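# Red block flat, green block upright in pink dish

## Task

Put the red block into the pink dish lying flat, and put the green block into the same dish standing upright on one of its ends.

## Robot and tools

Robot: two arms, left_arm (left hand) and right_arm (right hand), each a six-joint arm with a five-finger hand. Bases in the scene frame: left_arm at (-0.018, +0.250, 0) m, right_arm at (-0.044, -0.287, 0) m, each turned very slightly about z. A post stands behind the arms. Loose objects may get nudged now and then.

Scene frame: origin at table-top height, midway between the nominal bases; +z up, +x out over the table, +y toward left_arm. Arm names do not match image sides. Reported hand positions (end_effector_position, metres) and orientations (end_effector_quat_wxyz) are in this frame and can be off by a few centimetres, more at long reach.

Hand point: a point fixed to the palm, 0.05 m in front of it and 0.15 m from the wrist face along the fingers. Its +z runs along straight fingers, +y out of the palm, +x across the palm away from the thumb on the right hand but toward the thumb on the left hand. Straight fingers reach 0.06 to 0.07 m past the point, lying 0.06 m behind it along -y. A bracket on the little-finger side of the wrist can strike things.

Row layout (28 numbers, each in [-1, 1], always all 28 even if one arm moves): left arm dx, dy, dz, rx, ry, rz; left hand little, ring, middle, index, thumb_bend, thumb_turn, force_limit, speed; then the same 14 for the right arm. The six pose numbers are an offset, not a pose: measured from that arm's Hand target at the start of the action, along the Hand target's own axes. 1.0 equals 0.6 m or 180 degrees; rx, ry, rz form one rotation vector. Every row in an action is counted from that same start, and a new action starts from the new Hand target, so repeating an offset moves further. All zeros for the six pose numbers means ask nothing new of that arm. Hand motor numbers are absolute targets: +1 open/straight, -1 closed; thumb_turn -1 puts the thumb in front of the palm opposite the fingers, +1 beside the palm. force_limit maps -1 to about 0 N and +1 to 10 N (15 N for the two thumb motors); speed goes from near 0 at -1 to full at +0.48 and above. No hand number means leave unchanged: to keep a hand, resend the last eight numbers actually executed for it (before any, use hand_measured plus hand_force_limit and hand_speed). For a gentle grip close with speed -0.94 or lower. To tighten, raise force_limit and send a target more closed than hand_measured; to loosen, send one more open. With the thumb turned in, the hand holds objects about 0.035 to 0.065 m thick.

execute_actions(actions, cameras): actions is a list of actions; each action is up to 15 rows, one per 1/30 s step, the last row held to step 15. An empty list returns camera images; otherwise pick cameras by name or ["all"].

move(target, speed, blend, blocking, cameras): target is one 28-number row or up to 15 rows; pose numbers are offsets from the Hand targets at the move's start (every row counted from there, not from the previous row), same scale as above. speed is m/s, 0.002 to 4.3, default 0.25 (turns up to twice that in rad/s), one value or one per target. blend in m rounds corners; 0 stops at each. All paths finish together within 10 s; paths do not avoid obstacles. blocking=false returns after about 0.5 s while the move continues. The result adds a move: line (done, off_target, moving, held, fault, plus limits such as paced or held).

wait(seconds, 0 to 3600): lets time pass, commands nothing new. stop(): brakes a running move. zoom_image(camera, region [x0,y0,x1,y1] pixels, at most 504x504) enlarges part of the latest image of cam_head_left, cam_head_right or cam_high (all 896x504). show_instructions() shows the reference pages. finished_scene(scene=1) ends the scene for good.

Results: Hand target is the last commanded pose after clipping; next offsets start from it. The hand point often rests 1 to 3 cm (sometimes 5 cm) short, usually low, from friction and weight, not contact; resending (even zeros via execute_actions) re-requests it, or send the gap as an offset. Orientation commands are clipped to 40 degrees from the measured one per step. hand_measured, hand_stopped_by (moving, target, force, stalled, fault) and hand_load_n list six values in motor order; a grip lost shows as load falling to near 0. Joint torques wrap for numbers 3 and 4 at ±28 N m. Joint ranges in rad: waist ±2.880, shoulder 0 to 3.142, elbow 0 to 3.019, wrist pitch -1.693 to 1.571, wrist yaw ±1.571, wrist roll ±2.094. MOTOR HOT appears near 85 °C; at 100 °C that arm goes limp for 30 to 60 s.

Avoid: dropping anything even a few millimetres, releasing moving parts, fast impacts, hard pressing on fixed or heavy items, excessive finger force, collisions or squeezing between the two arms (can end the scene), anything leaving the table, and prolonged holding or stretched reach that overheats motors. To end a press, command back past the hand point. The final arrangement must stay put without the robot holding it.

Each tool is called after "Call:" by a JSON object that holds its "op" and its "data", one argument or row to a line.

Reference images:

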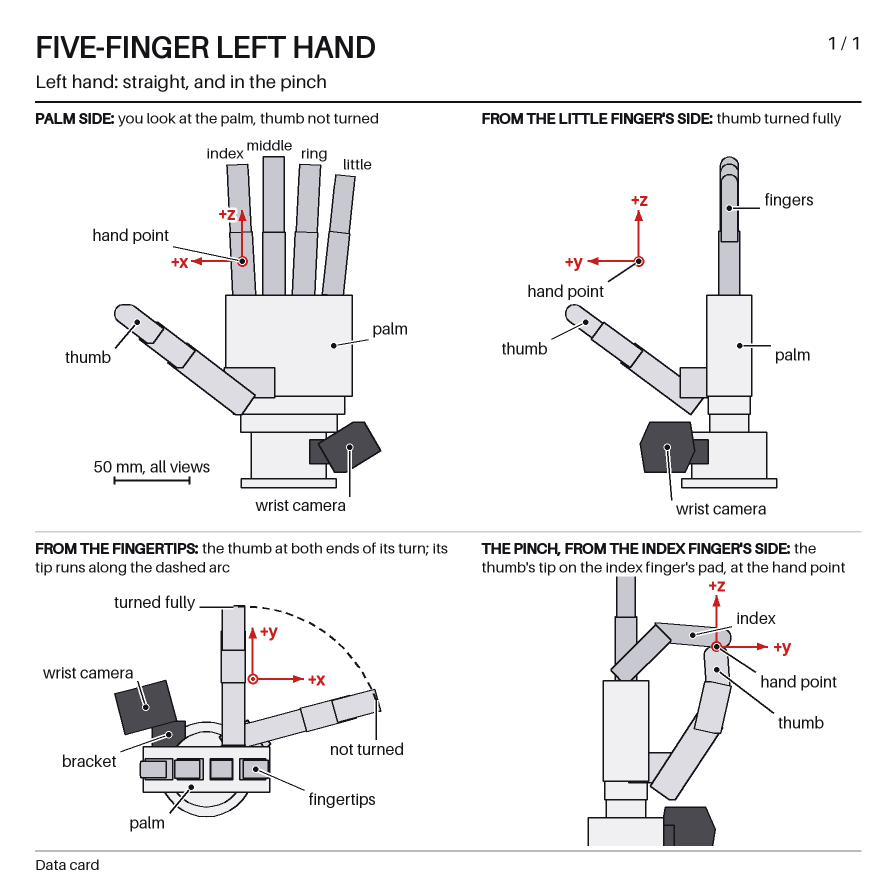

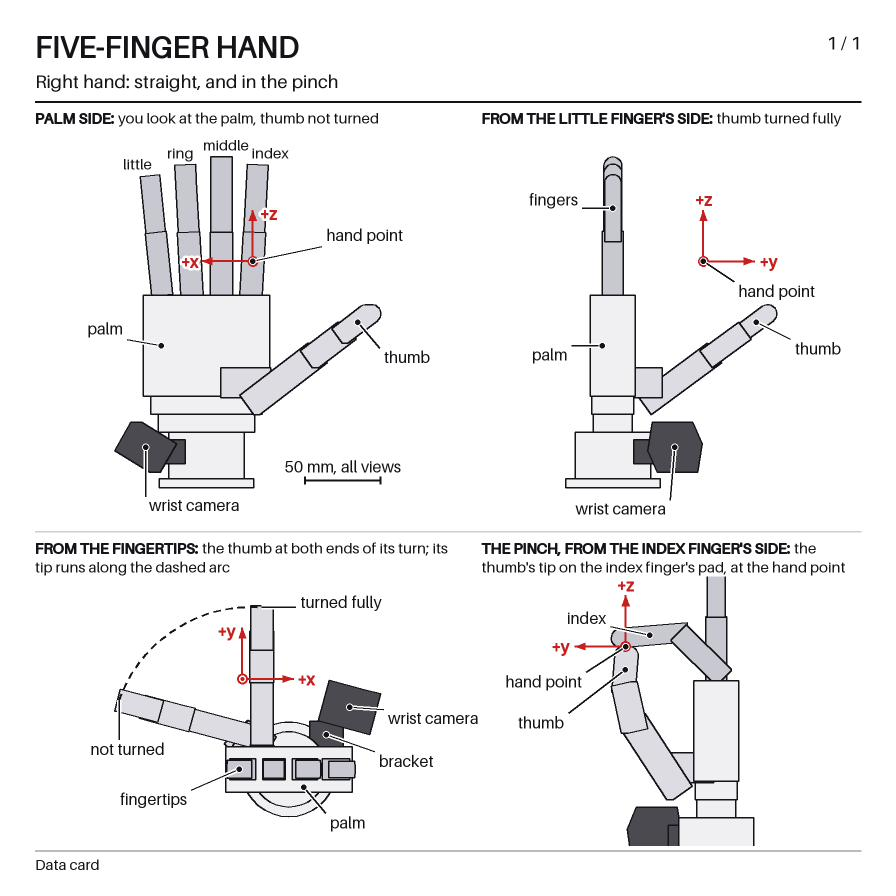

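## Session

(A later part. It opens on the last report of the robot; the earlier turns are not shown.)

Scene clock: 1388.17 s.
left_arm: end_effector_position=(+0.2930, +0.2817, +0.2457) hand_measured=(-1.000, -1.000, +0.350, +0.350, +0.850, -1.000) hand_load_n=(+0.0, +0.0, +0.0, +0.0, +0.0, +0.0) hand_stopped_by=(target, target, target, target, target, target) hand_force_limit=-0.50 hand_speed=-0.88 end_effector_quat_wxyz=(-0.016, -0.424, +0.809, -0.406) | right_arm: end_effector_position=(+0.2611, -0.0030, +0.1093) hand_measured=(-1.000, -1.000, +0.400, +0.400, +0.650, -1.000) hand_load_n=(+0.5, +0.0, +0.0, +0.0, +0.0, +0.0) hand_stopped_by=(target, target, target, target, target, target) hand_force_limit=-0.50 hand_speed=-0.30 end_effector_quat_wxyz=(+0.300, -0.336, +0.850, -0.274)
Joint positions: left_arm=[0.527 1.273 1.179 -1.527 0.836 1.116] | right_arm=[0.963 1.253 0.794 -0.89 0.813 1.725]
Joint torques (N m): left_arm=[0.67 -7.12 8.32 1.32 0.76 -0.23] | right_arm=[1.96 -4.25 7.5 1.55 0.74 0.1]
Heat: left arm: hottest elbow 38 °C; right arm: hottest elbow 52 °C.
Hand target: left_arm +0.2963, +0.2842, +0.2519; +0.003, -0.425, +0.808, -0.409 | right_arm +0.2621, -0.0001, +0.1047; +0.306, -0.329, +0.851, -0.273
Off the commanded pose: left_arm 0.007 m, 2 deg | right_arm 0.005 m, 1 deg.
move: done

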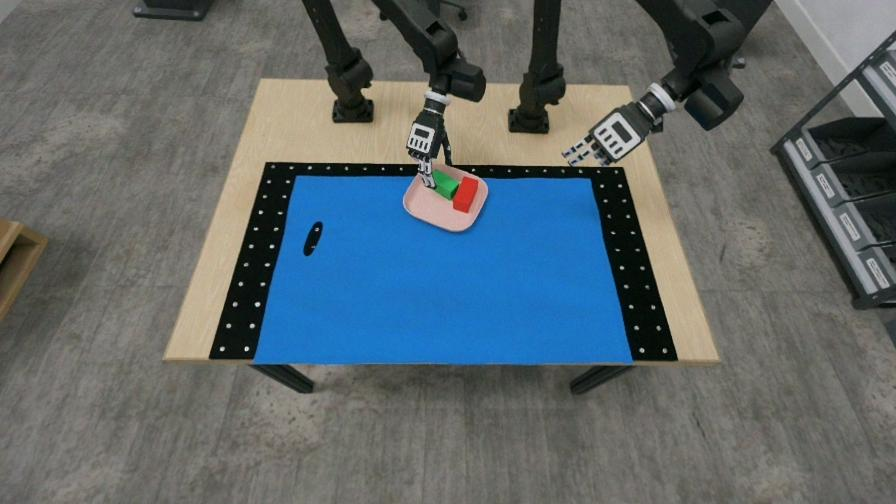

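Call:
{"op": "move", "data": {
  "target": [0,0,0,0,0,0,-1,-1,0.35,0.35,0.85,-1,-0.5,-0.88,0.0337,0.0195,0.0182,0,0,0,-1,-1,0.4,0.4,0.65,-1,-0.5,-0.3],
  "speed": 0.08,
  "cameras": ["cam_high"]
}}

Call:
{"op": "zoom_image", "data": {
  "camera": "cam_high",
  "region": [395, 130, 495, 230]
}}

Scene clock: 1401.23 s.
left_arm: end_effector_position=(+0.2930, +0.2817, +0.2457) hand_measured=(-1.000, -1.000, +0.350, +0.350, +0.850, -1.000) hand_load_n=(+0.0, +0.0, +0.0, +0.0, +0.0, +0.0) hand_stopped_by=(target, target, target, target, target, target) hand_force_limit=-0.50 hand_speed=-0.88 end_effector_quat_wxyz=(-0.016, -0.424, +0.809, -0.406) | right_arm: end_effector_position=(+0.2539, -0.0144, +0.0865) hand_measured=(-1.000, -1.000, +0.400, +0.400, +0.650, -1.000) hand_load_n=(+0.0, +0.0, +0.0, +0.0, +0.0, +0.0) hand_stopped_by=(target, target, target, target, target, target) hand_force_limit=-0.50 hand_speed=-0.30 end_effector_quat_wxyz=(+0.298, -0.335, +0.850, -0.275)
Joint positions: left_arm=[0.527 1.273 1.179 -1.527 0.836 1.116] | right_arm=[0.963 1.253 0.728 -0.832 0.813 1.729]
Joint torques (N m): left_arm=[0.67 -7.12 8.28 1.24 0.78 -0.25] | right_arm=[2.26 -4.01 7.16 1.54 0.76 0.14]
Heat: left arm: hottest elbow 38 °C; right arm: hottest elbow 48 °C.
Hand target: left_arm +0.2963, +0.2842, +0.2519; +0.003, -0.425, +0.808, -0.409 | right_arm +0.2531, -0.0103, +0.0828; +0.306, -0.329, +0.851, -0.273
Off the commanded pose: left_arm 0.007 m, 2 deg | right_arm 0.006 m, 1 deg.
move: done

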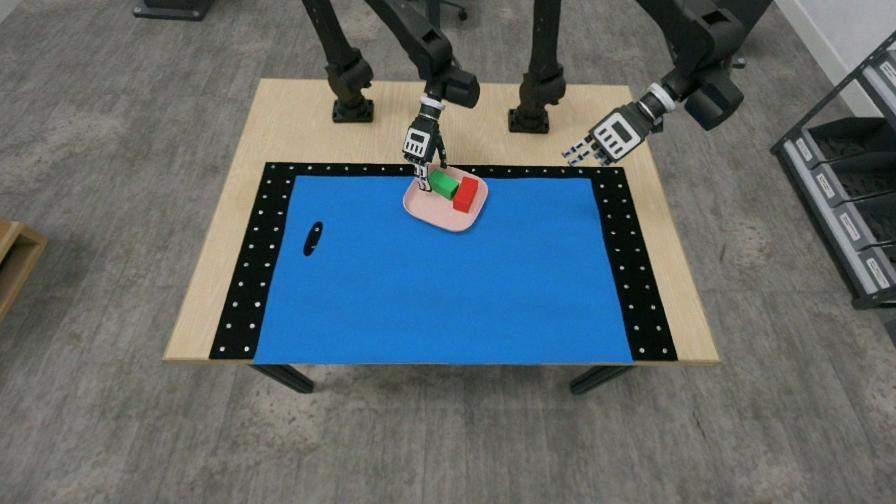

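Scaled by 5.040.

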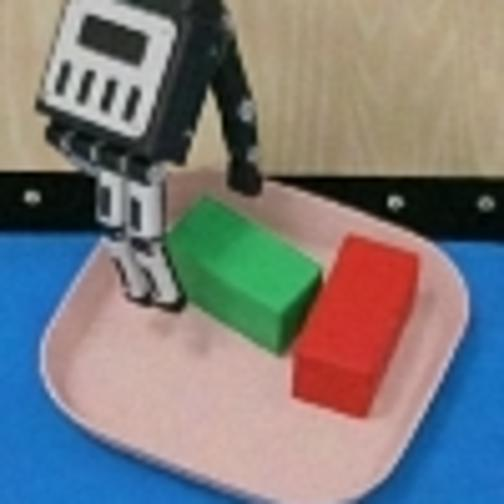

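Call:
{"op": "move", "data": {
  "target": [0,0,0,0,0,0,-1,-1,0.35,0.35,0.85,-1,-0.5,-0.88,-0.0133,0.0183,-0.0012,0,0,0,-1,-1,0.4,0.4,0.65,-1,-0.5,-0.3],
  "speed": 0.08,
  "cameras": ["cam_high"]
}}

Call:
{"op": "zoom_image", "data": {
  "camera": "cam_high",
  "region": [395, 130, 495, 230]
}}

Scene clock: 1435.80 s.
left_arm: end_effector_position=(+0.2930, +0.2817, +0.2457) hand_measured=(-1.000, -1.000, +0.350, +0.350, +0.850, -1.000) hand_load_n=(+0.0, +0.0, +0.0, +0.0, +0.0, +0.0) hand_stopped_by=(target, target, target, target, target, target) hand_force_limit=-0.50 hand_speed=-0.88 end_effector_quat_wxyz=(-0.016, -0.424, +0.809, -0.406) | right_arm: end_effector_position=(+0.2477, -0.0082, +0.0730) hand_measured=(-1.000, -1.000, +0.400, +0.400, +0.650, -1.000) hand_load_n=(+0.5, +0.0, +0.0, +0.0, +0.0, +0.0) hand_stopped_by=(target, target, target, target, target, target) hand_force_limit=-0.50 hand_speed=-0.30 end_effector_quat_wxyz=(+0.291, -0.341, +0.849, -0.280)
Joint positions: left_arm=[0.527 1.273 1.179 -1.527 0.836 1.116] | right_arm=[0.989 1.294 0.728 -0.832 0.818 1.76]
Joint torques (N m): left_arm=[0.5 -7 8.24 1.25 0.76 -0.23] | right_arm=[2.26 -4.31 8.88 1.28 0.77 0.14]
Heat: left arm: hottest elbow 38 °C; right arm: hottest elbow 44 °C.
Hand target: left_arm +0.2963, +0.2842, +0.2519; +0.003, -0.425, +0.808, -0.409 | right_arm +0.2530, +0.0027, +0.0787; +0.306, -0.329, +0.851, -0.273
Off the commanded pose: left_arm 0.007 m, 2 deg | right_arm 0.013 m, 2 deg.
move: off_target (right_arm)

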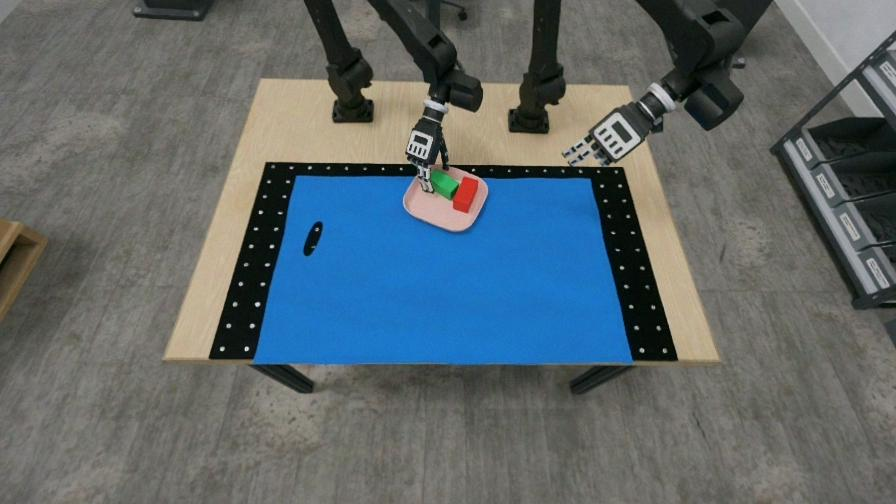

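Scaled by 5.040.

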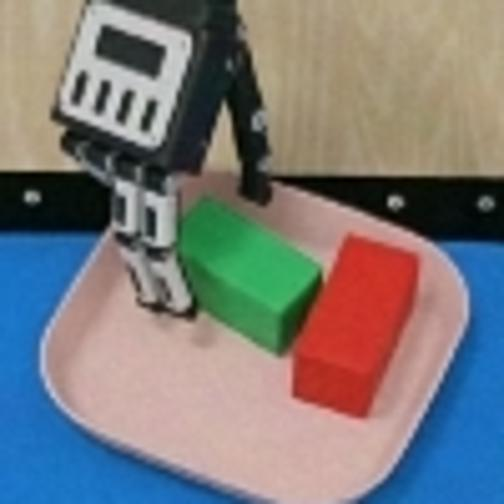

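Call:
{"op": "move", "data": {
  "target": [0,0,0,0,0,0,-1,-1,0.35,0.35,0.85,-1,-0.5,-0.88,0.0057,0.0111,0.0111,0,0,0,-1,-1,0.4,0.4,0.65,-1,-0.5,-0.3],
  "speed": 0.05,
  "cameras": ["all"]
}}

Scene clock: 1496.93 s.
left_arm: end_effector_position=(+0.2930, +0.2817, +0.2457) hand_measured=(-1.000, -1.000, +0.350, +0.350, +0.850, -1.000) hand_load_n=(+0.0, +0.0, +0.0, +0.0, +0.0, +0.0) hand_stopped_by=(target, target, target, target, target, target) hand_force_limit=-0.50 hand_speed=-0.88 end_effector_quat_wxyz=(-0.016, -0.424, +0.809, -0.406) | right_arm: end_effector_position=(+0.2507, -0.0034, +0.0697) hand_measured=(-1.000, -1.000, +0.400, +0.400, +0.650, -1.000) hand_load_n=(+0.0, +0.0, +0.0, +0.0, +0.0, -0.5) hand_stopped_by=(target, target, target, target, target, target) hand_force_limit=-0.50 hand_speed=-0.30 end_effector_quat_wxyz=(+0.296, -0.338, +0.850, -0.276)
Joint positions: left_arm=[0.527 1.273 1.179 -1.527 0.836 1.116] | right_arm=[0.989 1.31 0.728 -0.804 0.818 1.761]
Joint torques (N m): left_arm=[0.5 -7.06 8.31 1.33 0.74 -0.25] | right_arm=[2.26 -4.37 7.62 1.47 0.77 0.13]
Heat: left arm: hottest elbow 38 °C; right arm: hottest elbow 43 °C.
Hand target: left_arm +0.2963, +0.2842, +0.2519; +0.003, -0.425, +0.808, -0.409 | right_arm +0.2531, +0.0027, +0.0686; +0.306, -0.329, +0.851, -0.273
Off the commanded pose: left_arm 0.007 m, 2 deg | right_arm 0.007 m, 2 deg.
move: done

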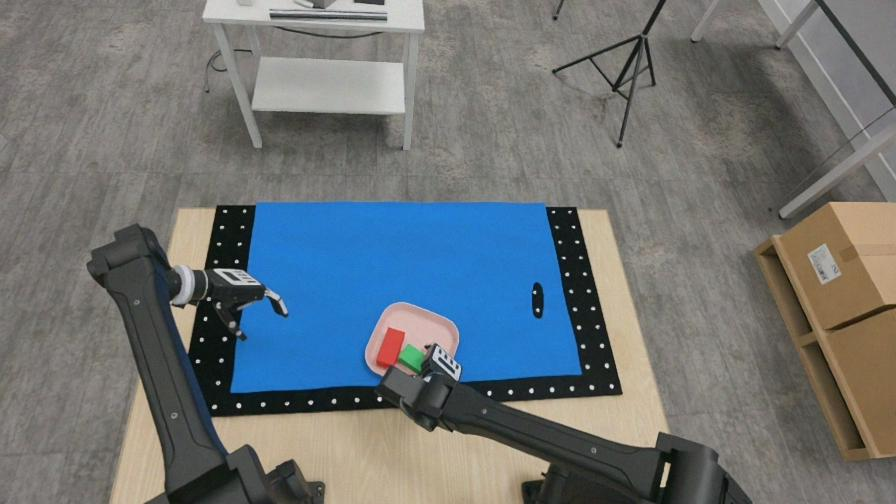

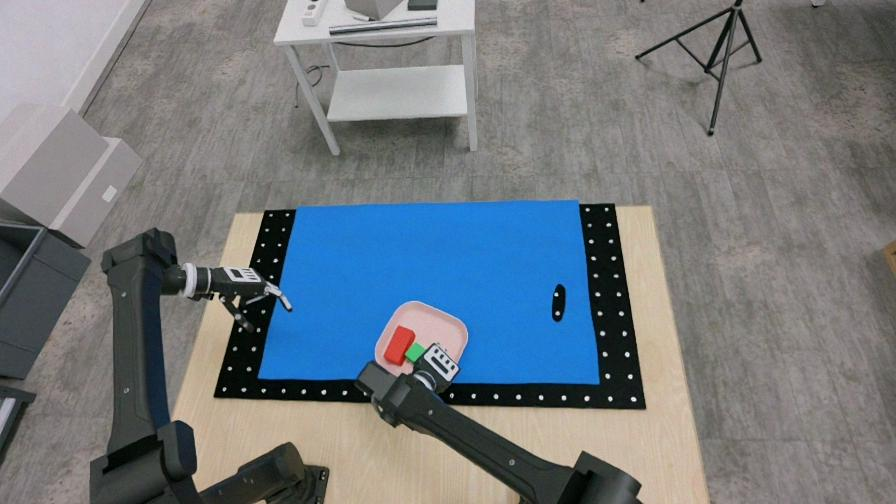

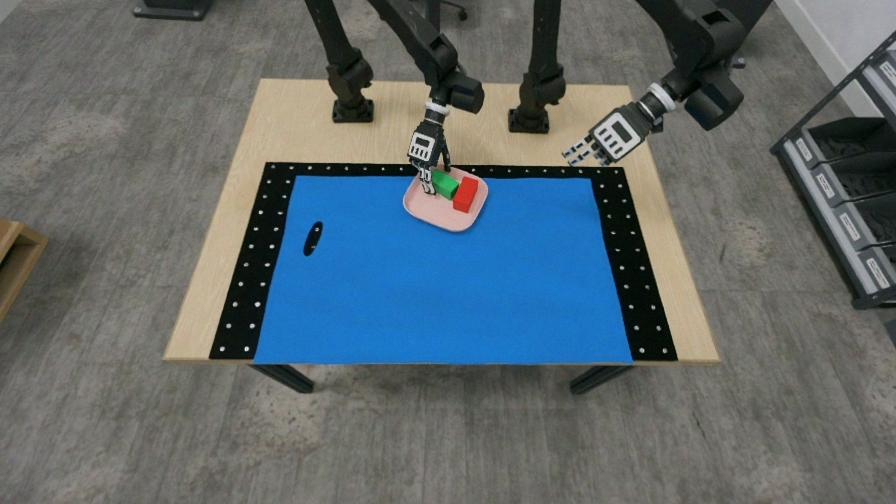

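Call:
{"op": "zoom_image", "data": {
  "camera": "cam_high",
  "region": [385, 125, 505, 245]
}}

Call:
{"op": "zoom_image", "data": {
  "camera": "cam_head_left",
  "region": [350, 290, 480, 420]
}}

Scaled by 4.200.

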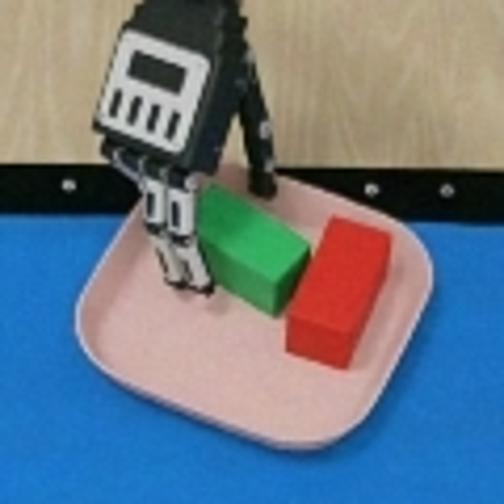

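Scaled by 3.877.

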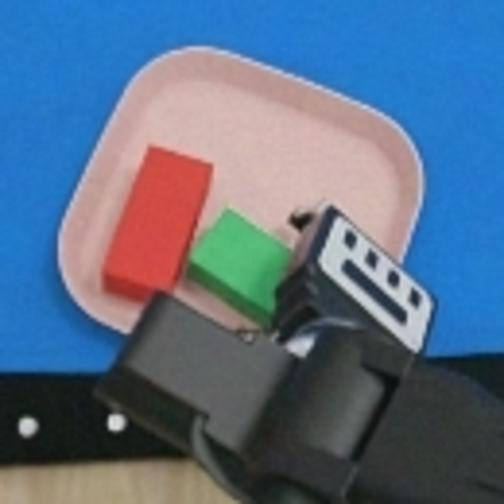

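Call:
{"op": "move", "data": {
  "target": [0,0,0,0,0,0,-1,-1,0.35,0.35,0.85,-1,-0.5,-0.88,0.0142,0.0067,0.0087,0,0,0,-1,-1,0.4,0.4,0.65,-1,-0.5,-0.3],
  "speed": 0.04,
  "cameras": ["all"]
}}

Call:
{"op": "zoom_image", "data": {
  "camera": "cam_high",
  "region": [385, 125, 505, 245]
}}

Scene clock: 1555.00 s.
left_arm: end_effector_position=(+0.2930, +0.2817, +0.2457) hand_measured=(-1.000, -1.000, +0.350, +0.350, +0.850, -1.000) hand_load_n=(+0.0, +0.0, +0.0, +0.0, -0.5, +0.0) hand_stopped_by=(target, target, target, target, target, target) hand_force_limit=-0.50 hand_speed=-0.88 end_effector_quat_wxyz=(-0.016, -0.424, +0.809, -0.406) | right_arm: end_effector_position=(+0.2500, -0.0046, +0.0648) hand_measured=(-1.000, -1.000, +0.400, +0.400, +0.650, -1.000) hand_load_n=(+0.0, +0.0, +0.0, +0.0, +0.0, +0.0) hand_stopped_by=(target, target, target, target, target, target) hand_force_limit=-0.50 hand_speed=-0.30 end_effector_quat_wxyz=(+0.300, -0.336, +0.850, -0.273)
Joint positions: left_arm=[0.527 1.273 1.179 -1.527 0.836 1.116] | right_arm=[0.989 1.31 0.709 -0.775 0.818 1.761]
Joint torques (N m): left_arm=[0.67 -7.06 8.25 1.33 0.76 -0.25] | right_arm=[2.26 -4.19 6.76 1.5 0.76 0.13]
Heat: left arm: hottest elbow 38 °C; right arm: hottest elbow 42 °C.
Hand target: left_arm +0.2963, +0.2842, +0.2519; +0.003, -0.425, +0.808, -0.409 | right_arm +0.2500, -0.0023, +0.0596; +0.306, -0.329, +0.851, -0.273
Off the commanded pose: left_arm 0.007 m, 2 deg | right_arm 0.006 m, 1 deg.
move: done

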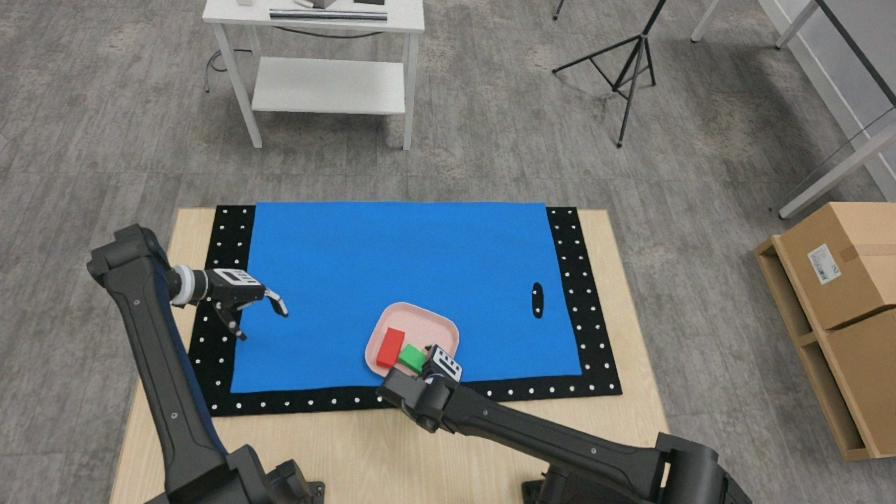

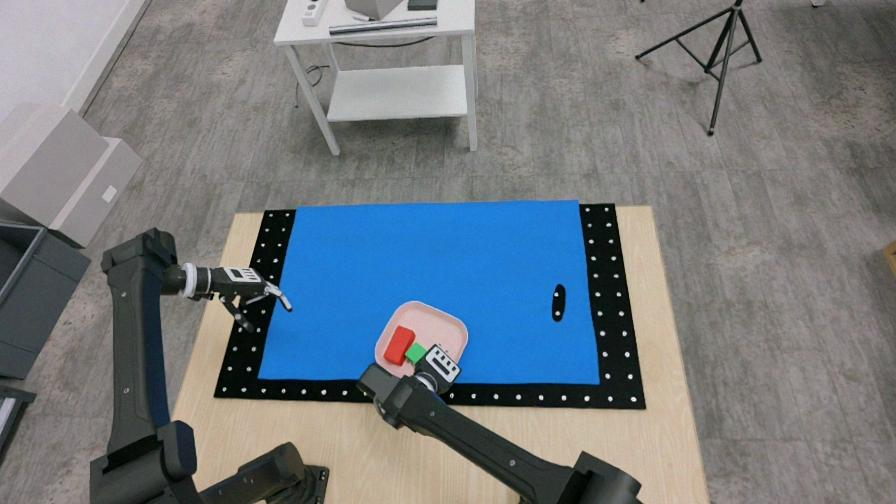

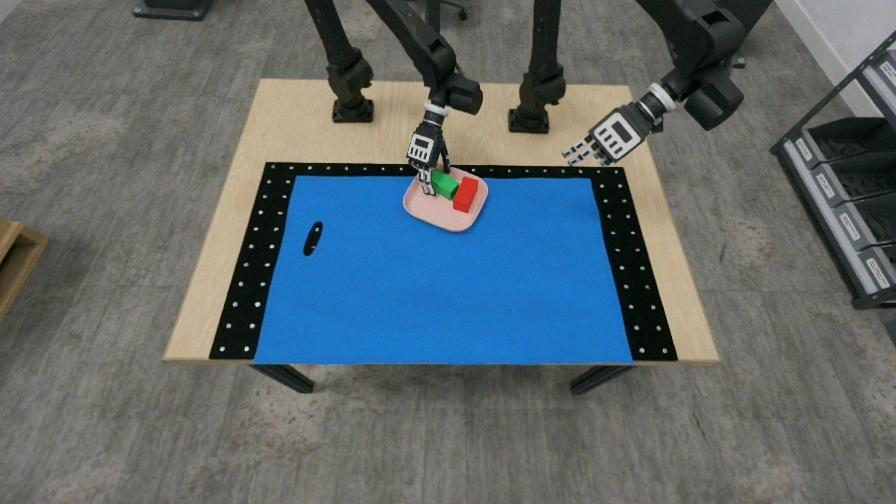

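Scaled by 4.200.

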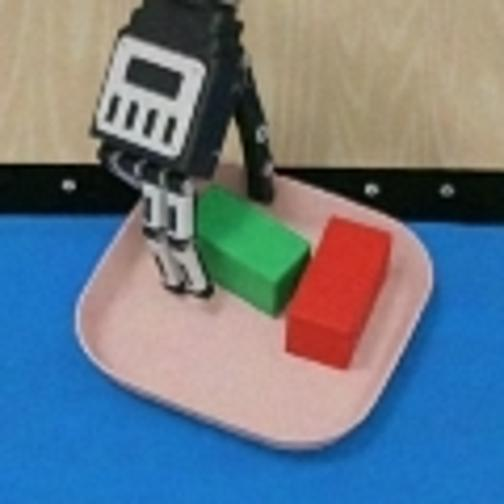

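Call:
{"op": "move", "data": {
  "target": [
    [0,0,0,0,0,0,-1,-1,0.35,0.35,0.85,-1,-0.5,-0.88,0.0010,0.0020,0.0020,0,0,0,-1,-1,0.22,0.22,0.56,-1,-0.5,-0.8],
    [0,0,0,0,0,0,-1,-1,0.35,0.35,0.85,-1,-0.5,-0.88,0.0010,0.0020,0.0020,0,0,0,-1,-1,0.0,0.0,0.3,-1,0.1,-0.93]
  ],
  "speed": 0.04,
  "cameras": ["cam_high","cam_head_left"]
}}

Call:
{"op": "zoom_image", "data": {
  "camera": "cam_high",
  "region": [385, 125, 505, 245]
}}

Scene clock: 1570.53 s.
left_arm: end_effector_position=(+0.2930, +0.2817, +0.2457) hand_measured=(-1.000, -1.000, +0.350, +0.350, +0.850, -1.000) hand_load_n=(+0.0, +0.0, +0.0, -0.5, -0.5, +0.0) hand_stopped_by=(target, target, target, target, target, target) hand_force_limit=-0.50 hand_speed=-0.88 end_effector_quat_wxyz=(-0.016, -0.424, +0.809, -0.406) | right_arm: end_effector_position=(+0.2509, -0.0037, +0.0639) hand_measured=(-1.000, -1.000, +0.118, +0.090, +0.498, -1.000) hand_load_n=(+0.0, +0.0, +6.5, +5.5, +8.5, -1.5) hand_stopped_by=(target, target, force, force, force, target) hand_force_limit=0.10 hand_speed=-0.93 end_effector_quat_wxyz=(+0.301, -0.334, +0.850, -0.273)
Joint positions: left_arm=[0.527 1.273 1.179 -1.527 0.836 1.116] | right_arm=[0.989 1.314 0.709 -0.769 0.82 1.764]
Joint torques (N m): left_arm=[0.73 -7.12 8.25 1.33 0.74 -0.25] | right_arm=[2.26 -4.25 6.54 1.54 0.75 0.12]
Heat: left arm: hottest elbow 38 °C; right arm: hottest elbow 42 °C.
Hand target: left_arm +0.2963, +0.2842, +0.2519; +0.003, -0.425, +0.808, -0.409 | right_arm +0.2500, -0.0024, +0.0578; +0.306, -0.329, +0.851, -0.273
Off the commanded pose: left_arm 0.007 m, 2 deg | right_arm 0.006 m, 1 deg.
move: done
Images, in order (width x height): cam_head_left 896x504, cam_high 896x504.

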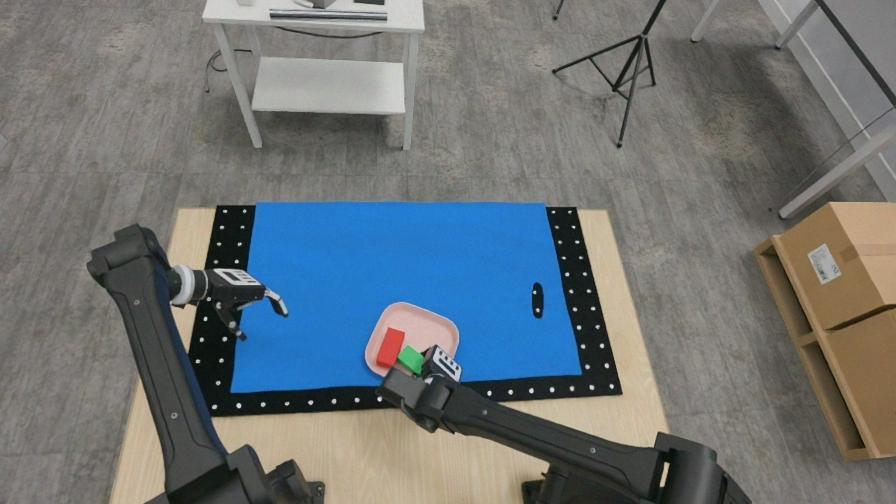

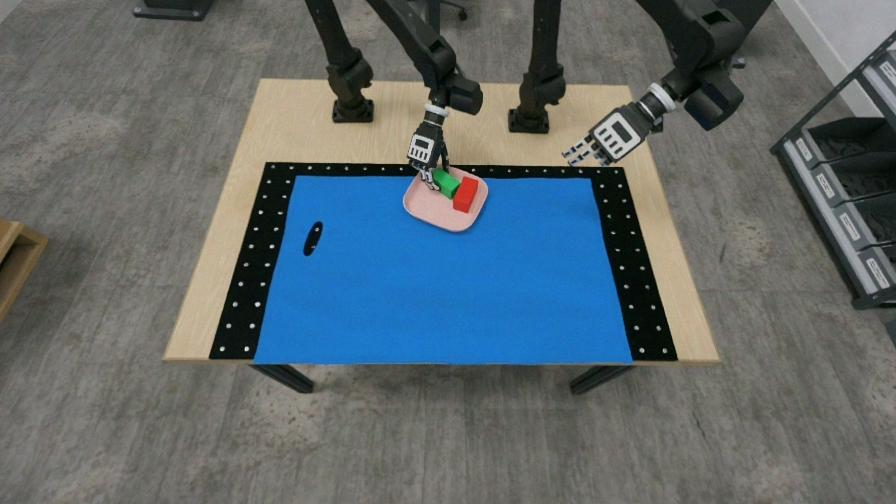

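Scaled by 4.200.

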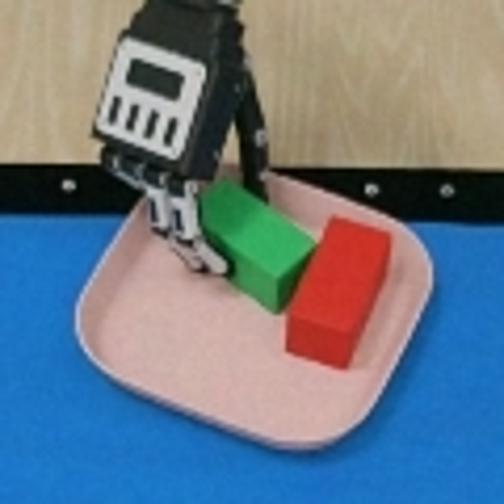

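Call:
{"op": "move", "data": {
  "target": [0,0,0,0,0,0,-1,-1,0.35,0.35,0.85,-1,-0.5,-0.88,-0.0393,-0.1142,-0.1167,0,0,0,-1,-1,0.0,0.0,0.3,-1,0.1,-0.93],
  "speed": 0.06,
  "cameras": ["cam_high","cam_head_left"]
}}

Call:
{"op": "zoom_image", "data": {
  "camera": "cam_high",
  "region": [385, 105, 505, 245]
}}

Scene clock: 1585.27 s.
left_arm: end_effector_position=(+0.2930, +0.2817, +0.2457) hand_measured=(-1.000, -1.000, +0.350, +0.350, +0.850, -1.000) hand_load_n=(+0.0, +0.5, +0.0, +0.0, +0.5, +0.0) hand_stopped_by=(target, target, target, target, target, target) hand_force_limit=-0.50 hand_speed=-0.88 end_effector_quat_wxyz=(-0.016, -0.424, +0.809, -0.406) | right_arm: end_effector_position=(+0.2334, -0.0330, +0.1243) hand_measured=(-1.000, -1.000, +0.118, +0.090, +0.498, -1.000) hand_load_n=(+0.0, +0.0, +6.0, +5.5, +8.0, -1.5) hand_stopped_by=(target, target, force, force, force, target) hand_force_limit=0.10 hand_speed=-0.93 end_effector_quat_wxyz=(+0.273, -0.348, +0.847, -0.294)
Joint positions: left_arm=[0.527 1.273 1.179 -1.527 0.836 1.116] | right_arm=[0.989 1.167 0.786 -1.072 0.82 1.769]
Joint torques (N m): left_arm=[0.44 -6.95 8.35 1.36 0.77 -0.26] | right_arm=[2.32 -5.13 13.24 0.14 0.74 0.16]
Heat: left arm: hottest elbow 38 °C; right arm: hottest elbow 42 °C.
Hand target: left_arm +0.2963, +0.2842, +0.2519; +0.003, -0.425, +0.808, -0.409 | right_arm +0.2420, -0.0103, +0.1579; +0.306, -0.329, +0.851, -0.273
Off the commanded pose: left_arm 0.007 m, 2 deg | right_arm 0.041 m, 5 deg.
move: off_target (right_arm)
Images, in order (width x height): cam_head_left 896x504, cam_high 896x504.

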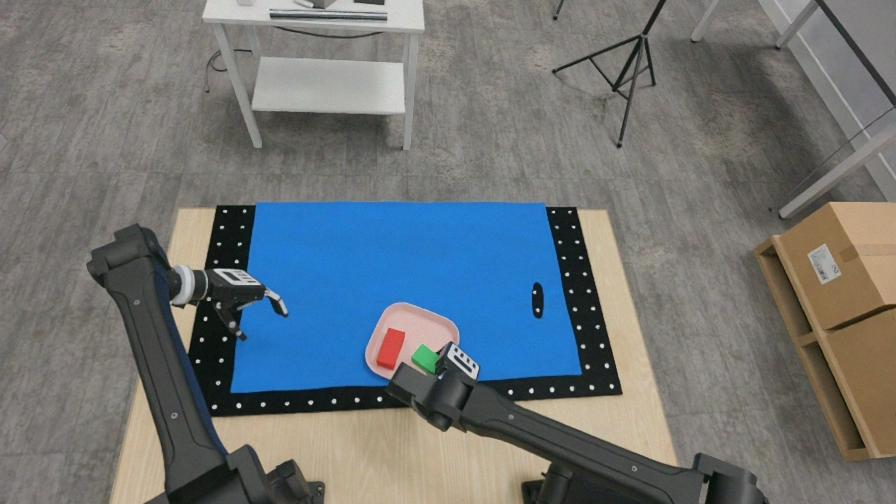

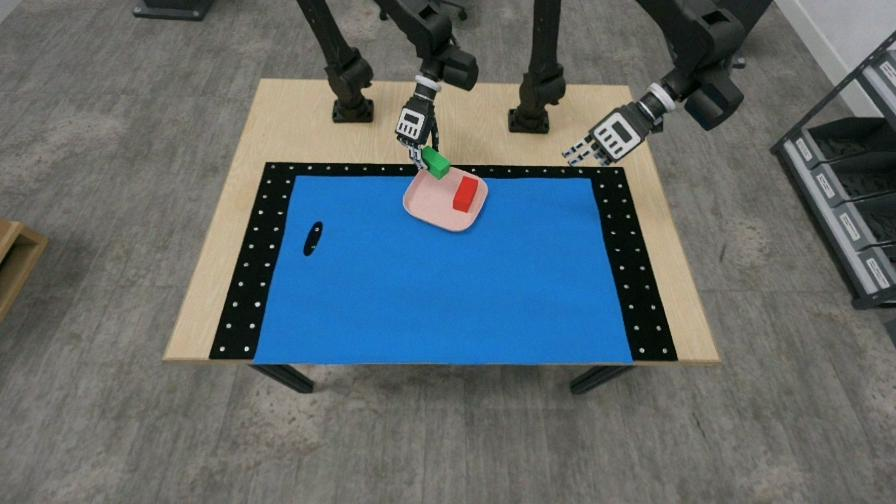

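Scaled by 3.600.

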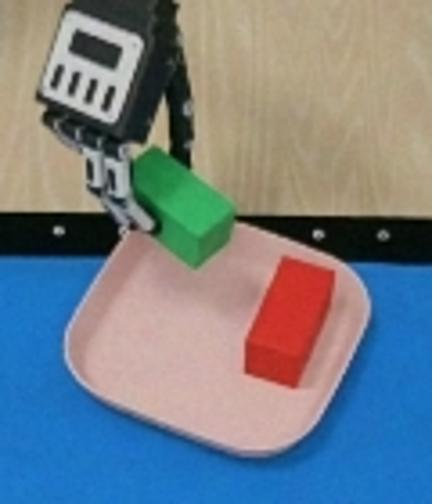

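Call:
{"op": "move", "data": {
  "target": [0,0,0,0,0,0,-1,-1,0.35,0.35,0.85,-1,-0.5,-0.88,-0.0657,-0.1943,-0.0983,0,0,0,-1,-1,0.0,0.0,0.3,-1,0.1,-0.93],
  "speed": 0.1,
  "cameras": ["cam_high","cam_head_left"]
}}

Call:
{"op": "zoom_image", "data": {
  "camera": "cam_high",
  "region": [365, 55, 505, 235]
}}

Scene clock: 1639.20 s.
left_arm: end_effector_position=(+0.2930, +0.2817, +0.2457) hand_measured=(-1.000, -1.000, +0.350, +0.350, +0.850, -1.000) hand_load_n=(+0.0, +0.0, +0.0, +0.0, +0.0, +0.0) hand_stopped_by=(target, target, target, target, target, target) hand_force_limit=-0.50 hand_speed=-0.88 end_effector_quat_wxyz=(-0.016, -0.424, +0.809, -0.406) | right_arm: end_effector_position=(+0.2618, -0.0467, +0.2529) hand_measured=(-1.000, -1.000, +0.118, +0.090, +0.498, -1.000) hand_load_n=(+0.0, +0.0, +6.5, +5.5, +8.5, -1.0) hand_stopped_by=(target, target, force, force, force, target) hand_force_limit=0.10 hand_speed=-0.93 end_effector_quat_wxyz=(+0.282, -0.340, +0.850, -0.287)
Joint positions: left_arm=[0.527 1.273 1.179 -1.527 0.836 1.116] | right_arm=[0.885 1.069 1.051 -1.306 0.8 1.628]
Joint torques (N m): left_arm=[0.85 -6.95 8.24 1.28 0.76 -0.26] | right_arm=[0.09 -4.48 14.61 0.39 0.35 -0.26]
Heat: left arm: hottest elbow 38 °C; right arm: hottest elbow 50 °C.
Hand target: left_arm +0.2963, +0.2842, +0.2519; +0.003, -0.425, +0.808, -0.409 | right_arm +0.2701, -0.0402, +0.2881; +0.306, -0.329, +0.851, -0.273
Off the commanded pose: left_arm 0.007 m, 2 deg | right_arm 0.037 m, 3 deg.
move: off_target (right_arm)
Images, in order (width x height): cam_head_left 896x504, cam_high 896x504.

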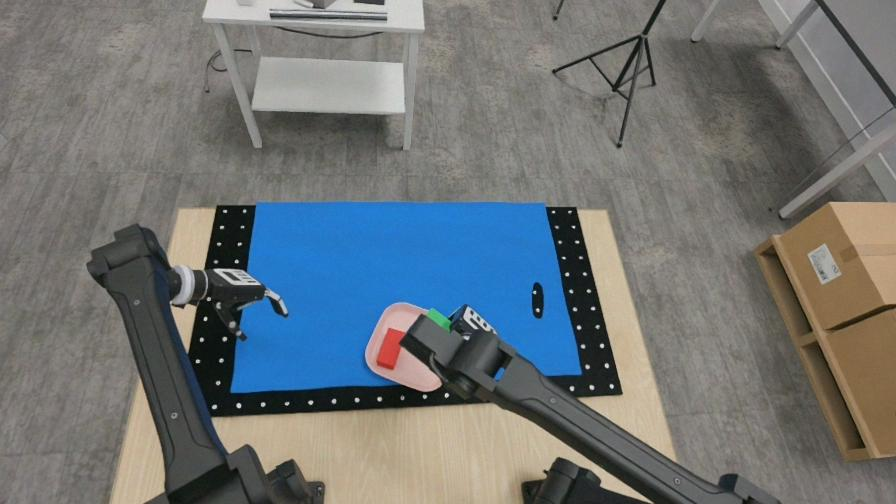

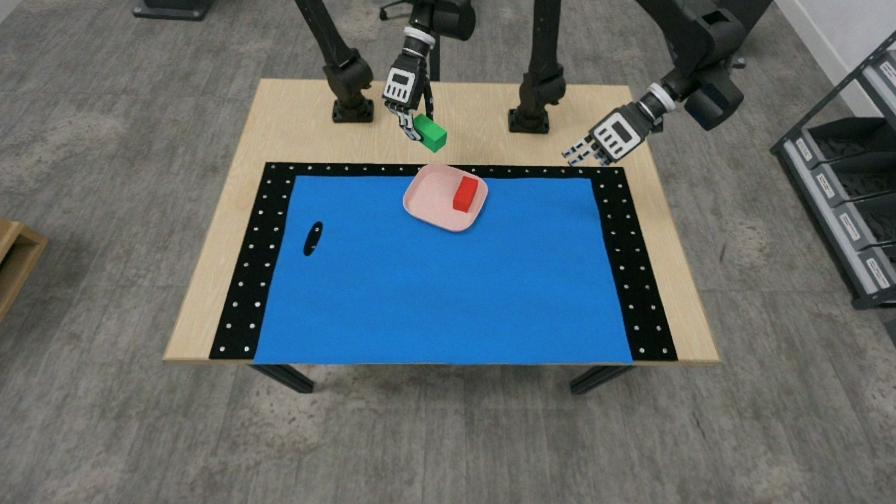

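Scaled by 2.800.

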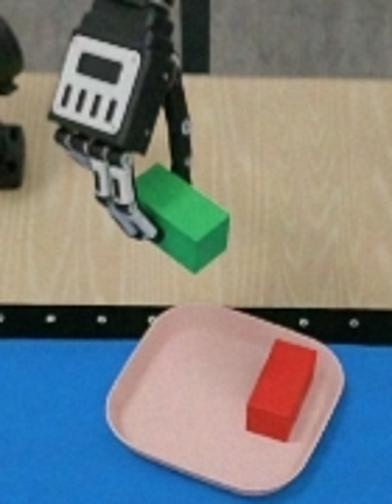

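Call:
{"op": "move", "data": {
  "target": [0,0,0,0,0,0,-1,-1,0.35,0.35,0.85,-1,-0.5,-0.88,0,0,0,0.160,-0.149,-0.334,-1,-1,0.0,0.0,0.3,-1,0.1,-0.93],
  "speed": 0.15,
  "cameras": ["cam_high","cam_head_left"]
}}

Call:
{"op": "zoom_image", "data": {
  "camera": "cam_high",
  "region": [365, 55, 505, 235]
}}

Scene clock: 1654.17 s.
left_arm: end_effector_position=(+0.2930, +0.2817, +0.2457) hand_measured=(-1.000, -1.000, +0.350, +0.350, +0.850, -1.000) hand_load_n=(+0.0, +0.0, +0.0, +0.0, +0.0, +0.0) hand_stopped_by=(target, target, target, target, target, target) hand_force_limit=-0.50 hand_speed=-0.88 end_effector_quat_wxyz=(-0.016, -0.424, +0.809, -0.406) | right_arm: end_effector_position=(+0.2737, -0.0432, +0.2809) hand_measured=(-1.000, -1.000, +0.118, +0.090, +0.498, -1.000) hand_load_n=(+0.0, +0.0, +6.5, +5.5, +8.5, -1.0) hand_stopped_by=(target, target, force, force, force, target) hand_force_limit=0.10 hand_speed=-0.93 end_effector_quat_wxyz=(-0.364, +0.676, -0.406, +0.497)
Joint positions: left_arm=[0.527 1.273 1.179 -1.527 0.836 1.116] | right_arm=[0.952 0.834 0.741 -0.289 0.864 -0.102]
Joint torques (N m): left_arm=[0.67 -7.24 8.29 1.32 0.78 -0.25] | right_arm=[2.02 -2.73 9.61 3 0.09 -0.33]
Heat: left arm: hottest elbow 38 °C; right arm: hottest elbow 49 °C.
Hand target: left_arm +0.2963, +0.2842, +0.2519; +0.003, -0.425, +0.808, -0.409 | right_arm +0.2701, -0.0402, +0.2881; -0.377, +0.672, -0.396, +0.499
Off the commanded pose: left_arm 0.007 m, 2 deg | right_arm 0.009 m, 2 deg.
move: done
Images, in order (width x height): cam_head_left 896x504, cam_high 896x504.

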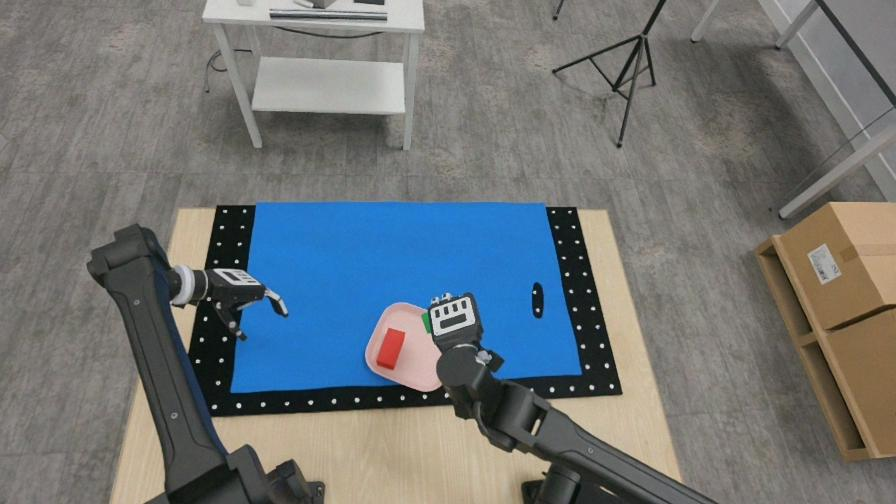

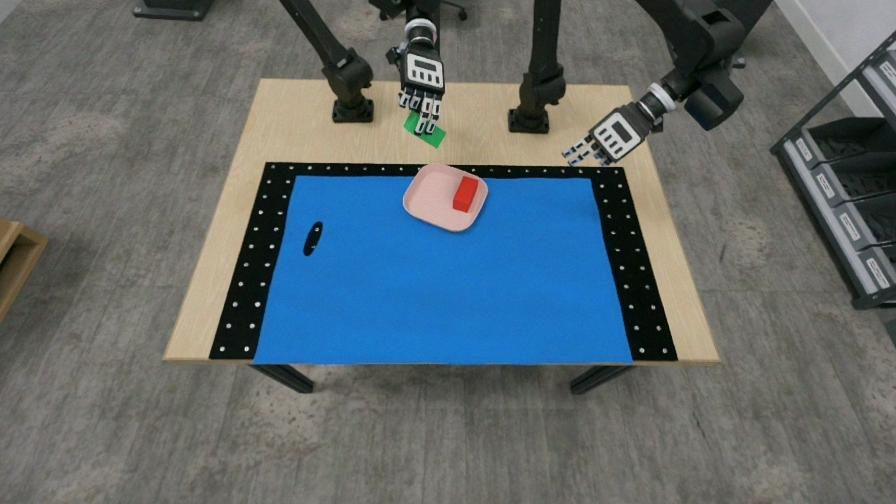

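Scaled by 2.800.

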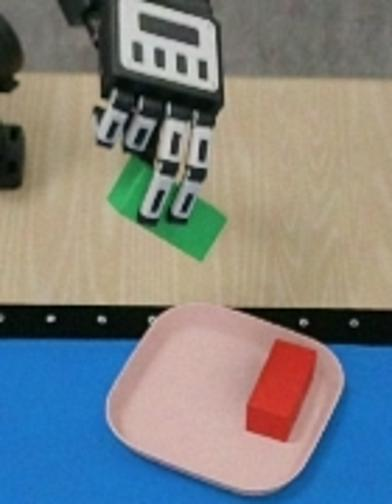

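Call:
{"op": "move", "data": {
  "target": [0,0,0,0,0,0,-1,-1,0.35,0.35,0.85,-1,-0.5,-0.88,0,0,0,0.160,-0.149,-0.334,-1,-1,0.0,0.0,0.3,-1,0.1,-0.93],
  "speed": 0.15,
  "cameras": ["cam_high","cam_head_left"]
}}

Call:
{"op": "zoom_image", "data": {
  "camera": "cam_high",
  "region": [365, 55, 505, 235]
}}

Scene clock: 1666.73 s.
left_arm: end_effector_position=(+0.2930, +0.2817, +0.2457) hand_measured=(-1.000, -1.000, +0.350, +0.350, +0.850, -1.000) hand_load_n=(+0.0, +0.0, -0.5, +0.0, -0.5, +0.0) hand_stopped_by=(target, target, target, target, target, target) hand_force_limit=-0.50 hand_speed=-0.88 end_effector_quat_wxyz=(-0.016, -0.424, +0.809, -0.406) | right_arm: end_effector_position=(+0.2672, -0.0311, +0.2819) hand_measured=(-1.000, -1.000, +0.118, +0.090, +0.498, -1.000) hand_load_n=(+0.0, +0.0, +6.5, +5.5, +8.5, -1.0) hand_stopped_by=(target, target, force, force, force, target) hand_force_limit=0.10 hand_speed=-0.93 end_effector_quat_wxyz=(-0.316, +0.764, +0.204, +0.525)
Joint positions: left_arm=[0.527 1.273 1.179 -1.527 0.836 1.116] | right_arm=[0.781 0.682 0.609 -0.18 0.016 -1.287]
Joint torques (N m): left_arm=[0.67 -7.3 8.35 1.28 0.75 -0.25] | right_arm=[-0.03 -1.26 10.62 1.8 -0.14 -0.41]
Heat: left arm: hottest elbow 38 °C; right arm: hottest elbow 48 °C.
Hand target: left_arm +0.2963, +0.2842, +0.2519; +0.003, -0.425, +0.808, -0.409 | right_arm +0.2701, -0.0402, +0.2881; -0.305, +0.759, +0.209, +0.535
Off the commanded pose: left_arm 0.007 m, 2 deg | right_arm 0.011 m, 2 deg.
move: off_target (right_arm)
Images, in order (width x height): cam_head_left 896x504, cam_high 896x504.

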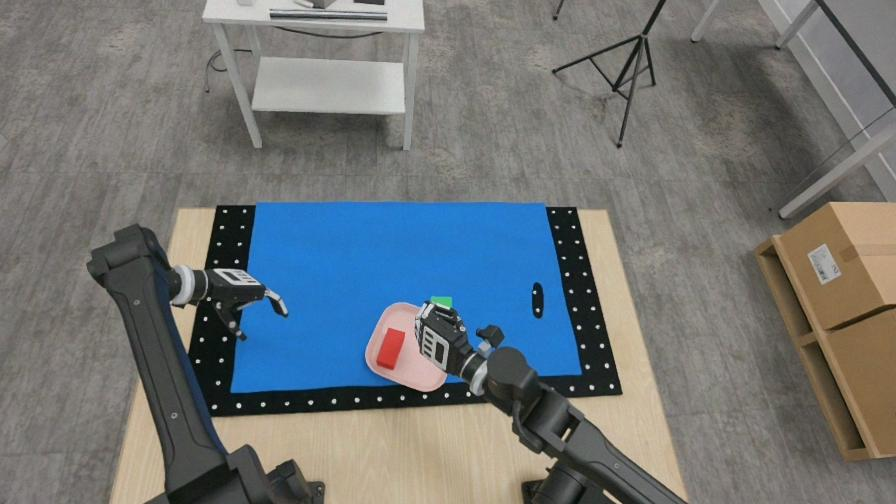

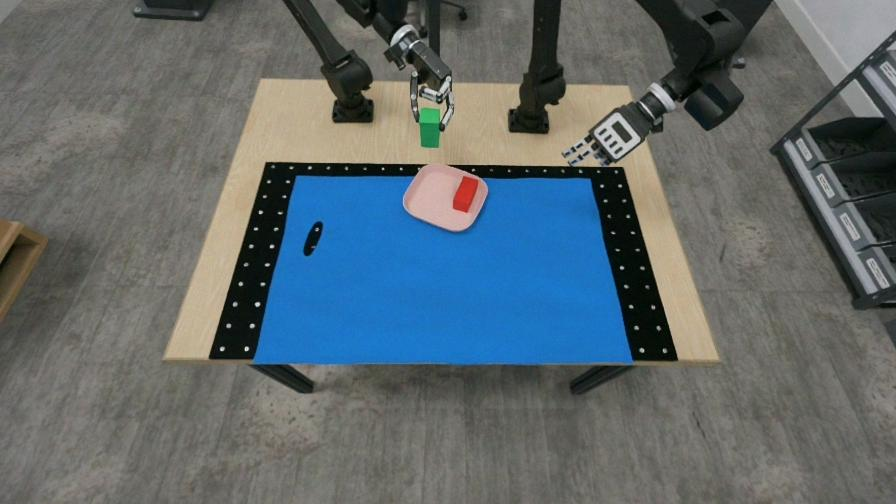

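Scaled by 2.800.

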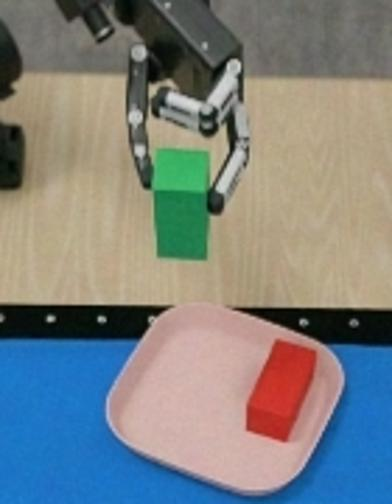

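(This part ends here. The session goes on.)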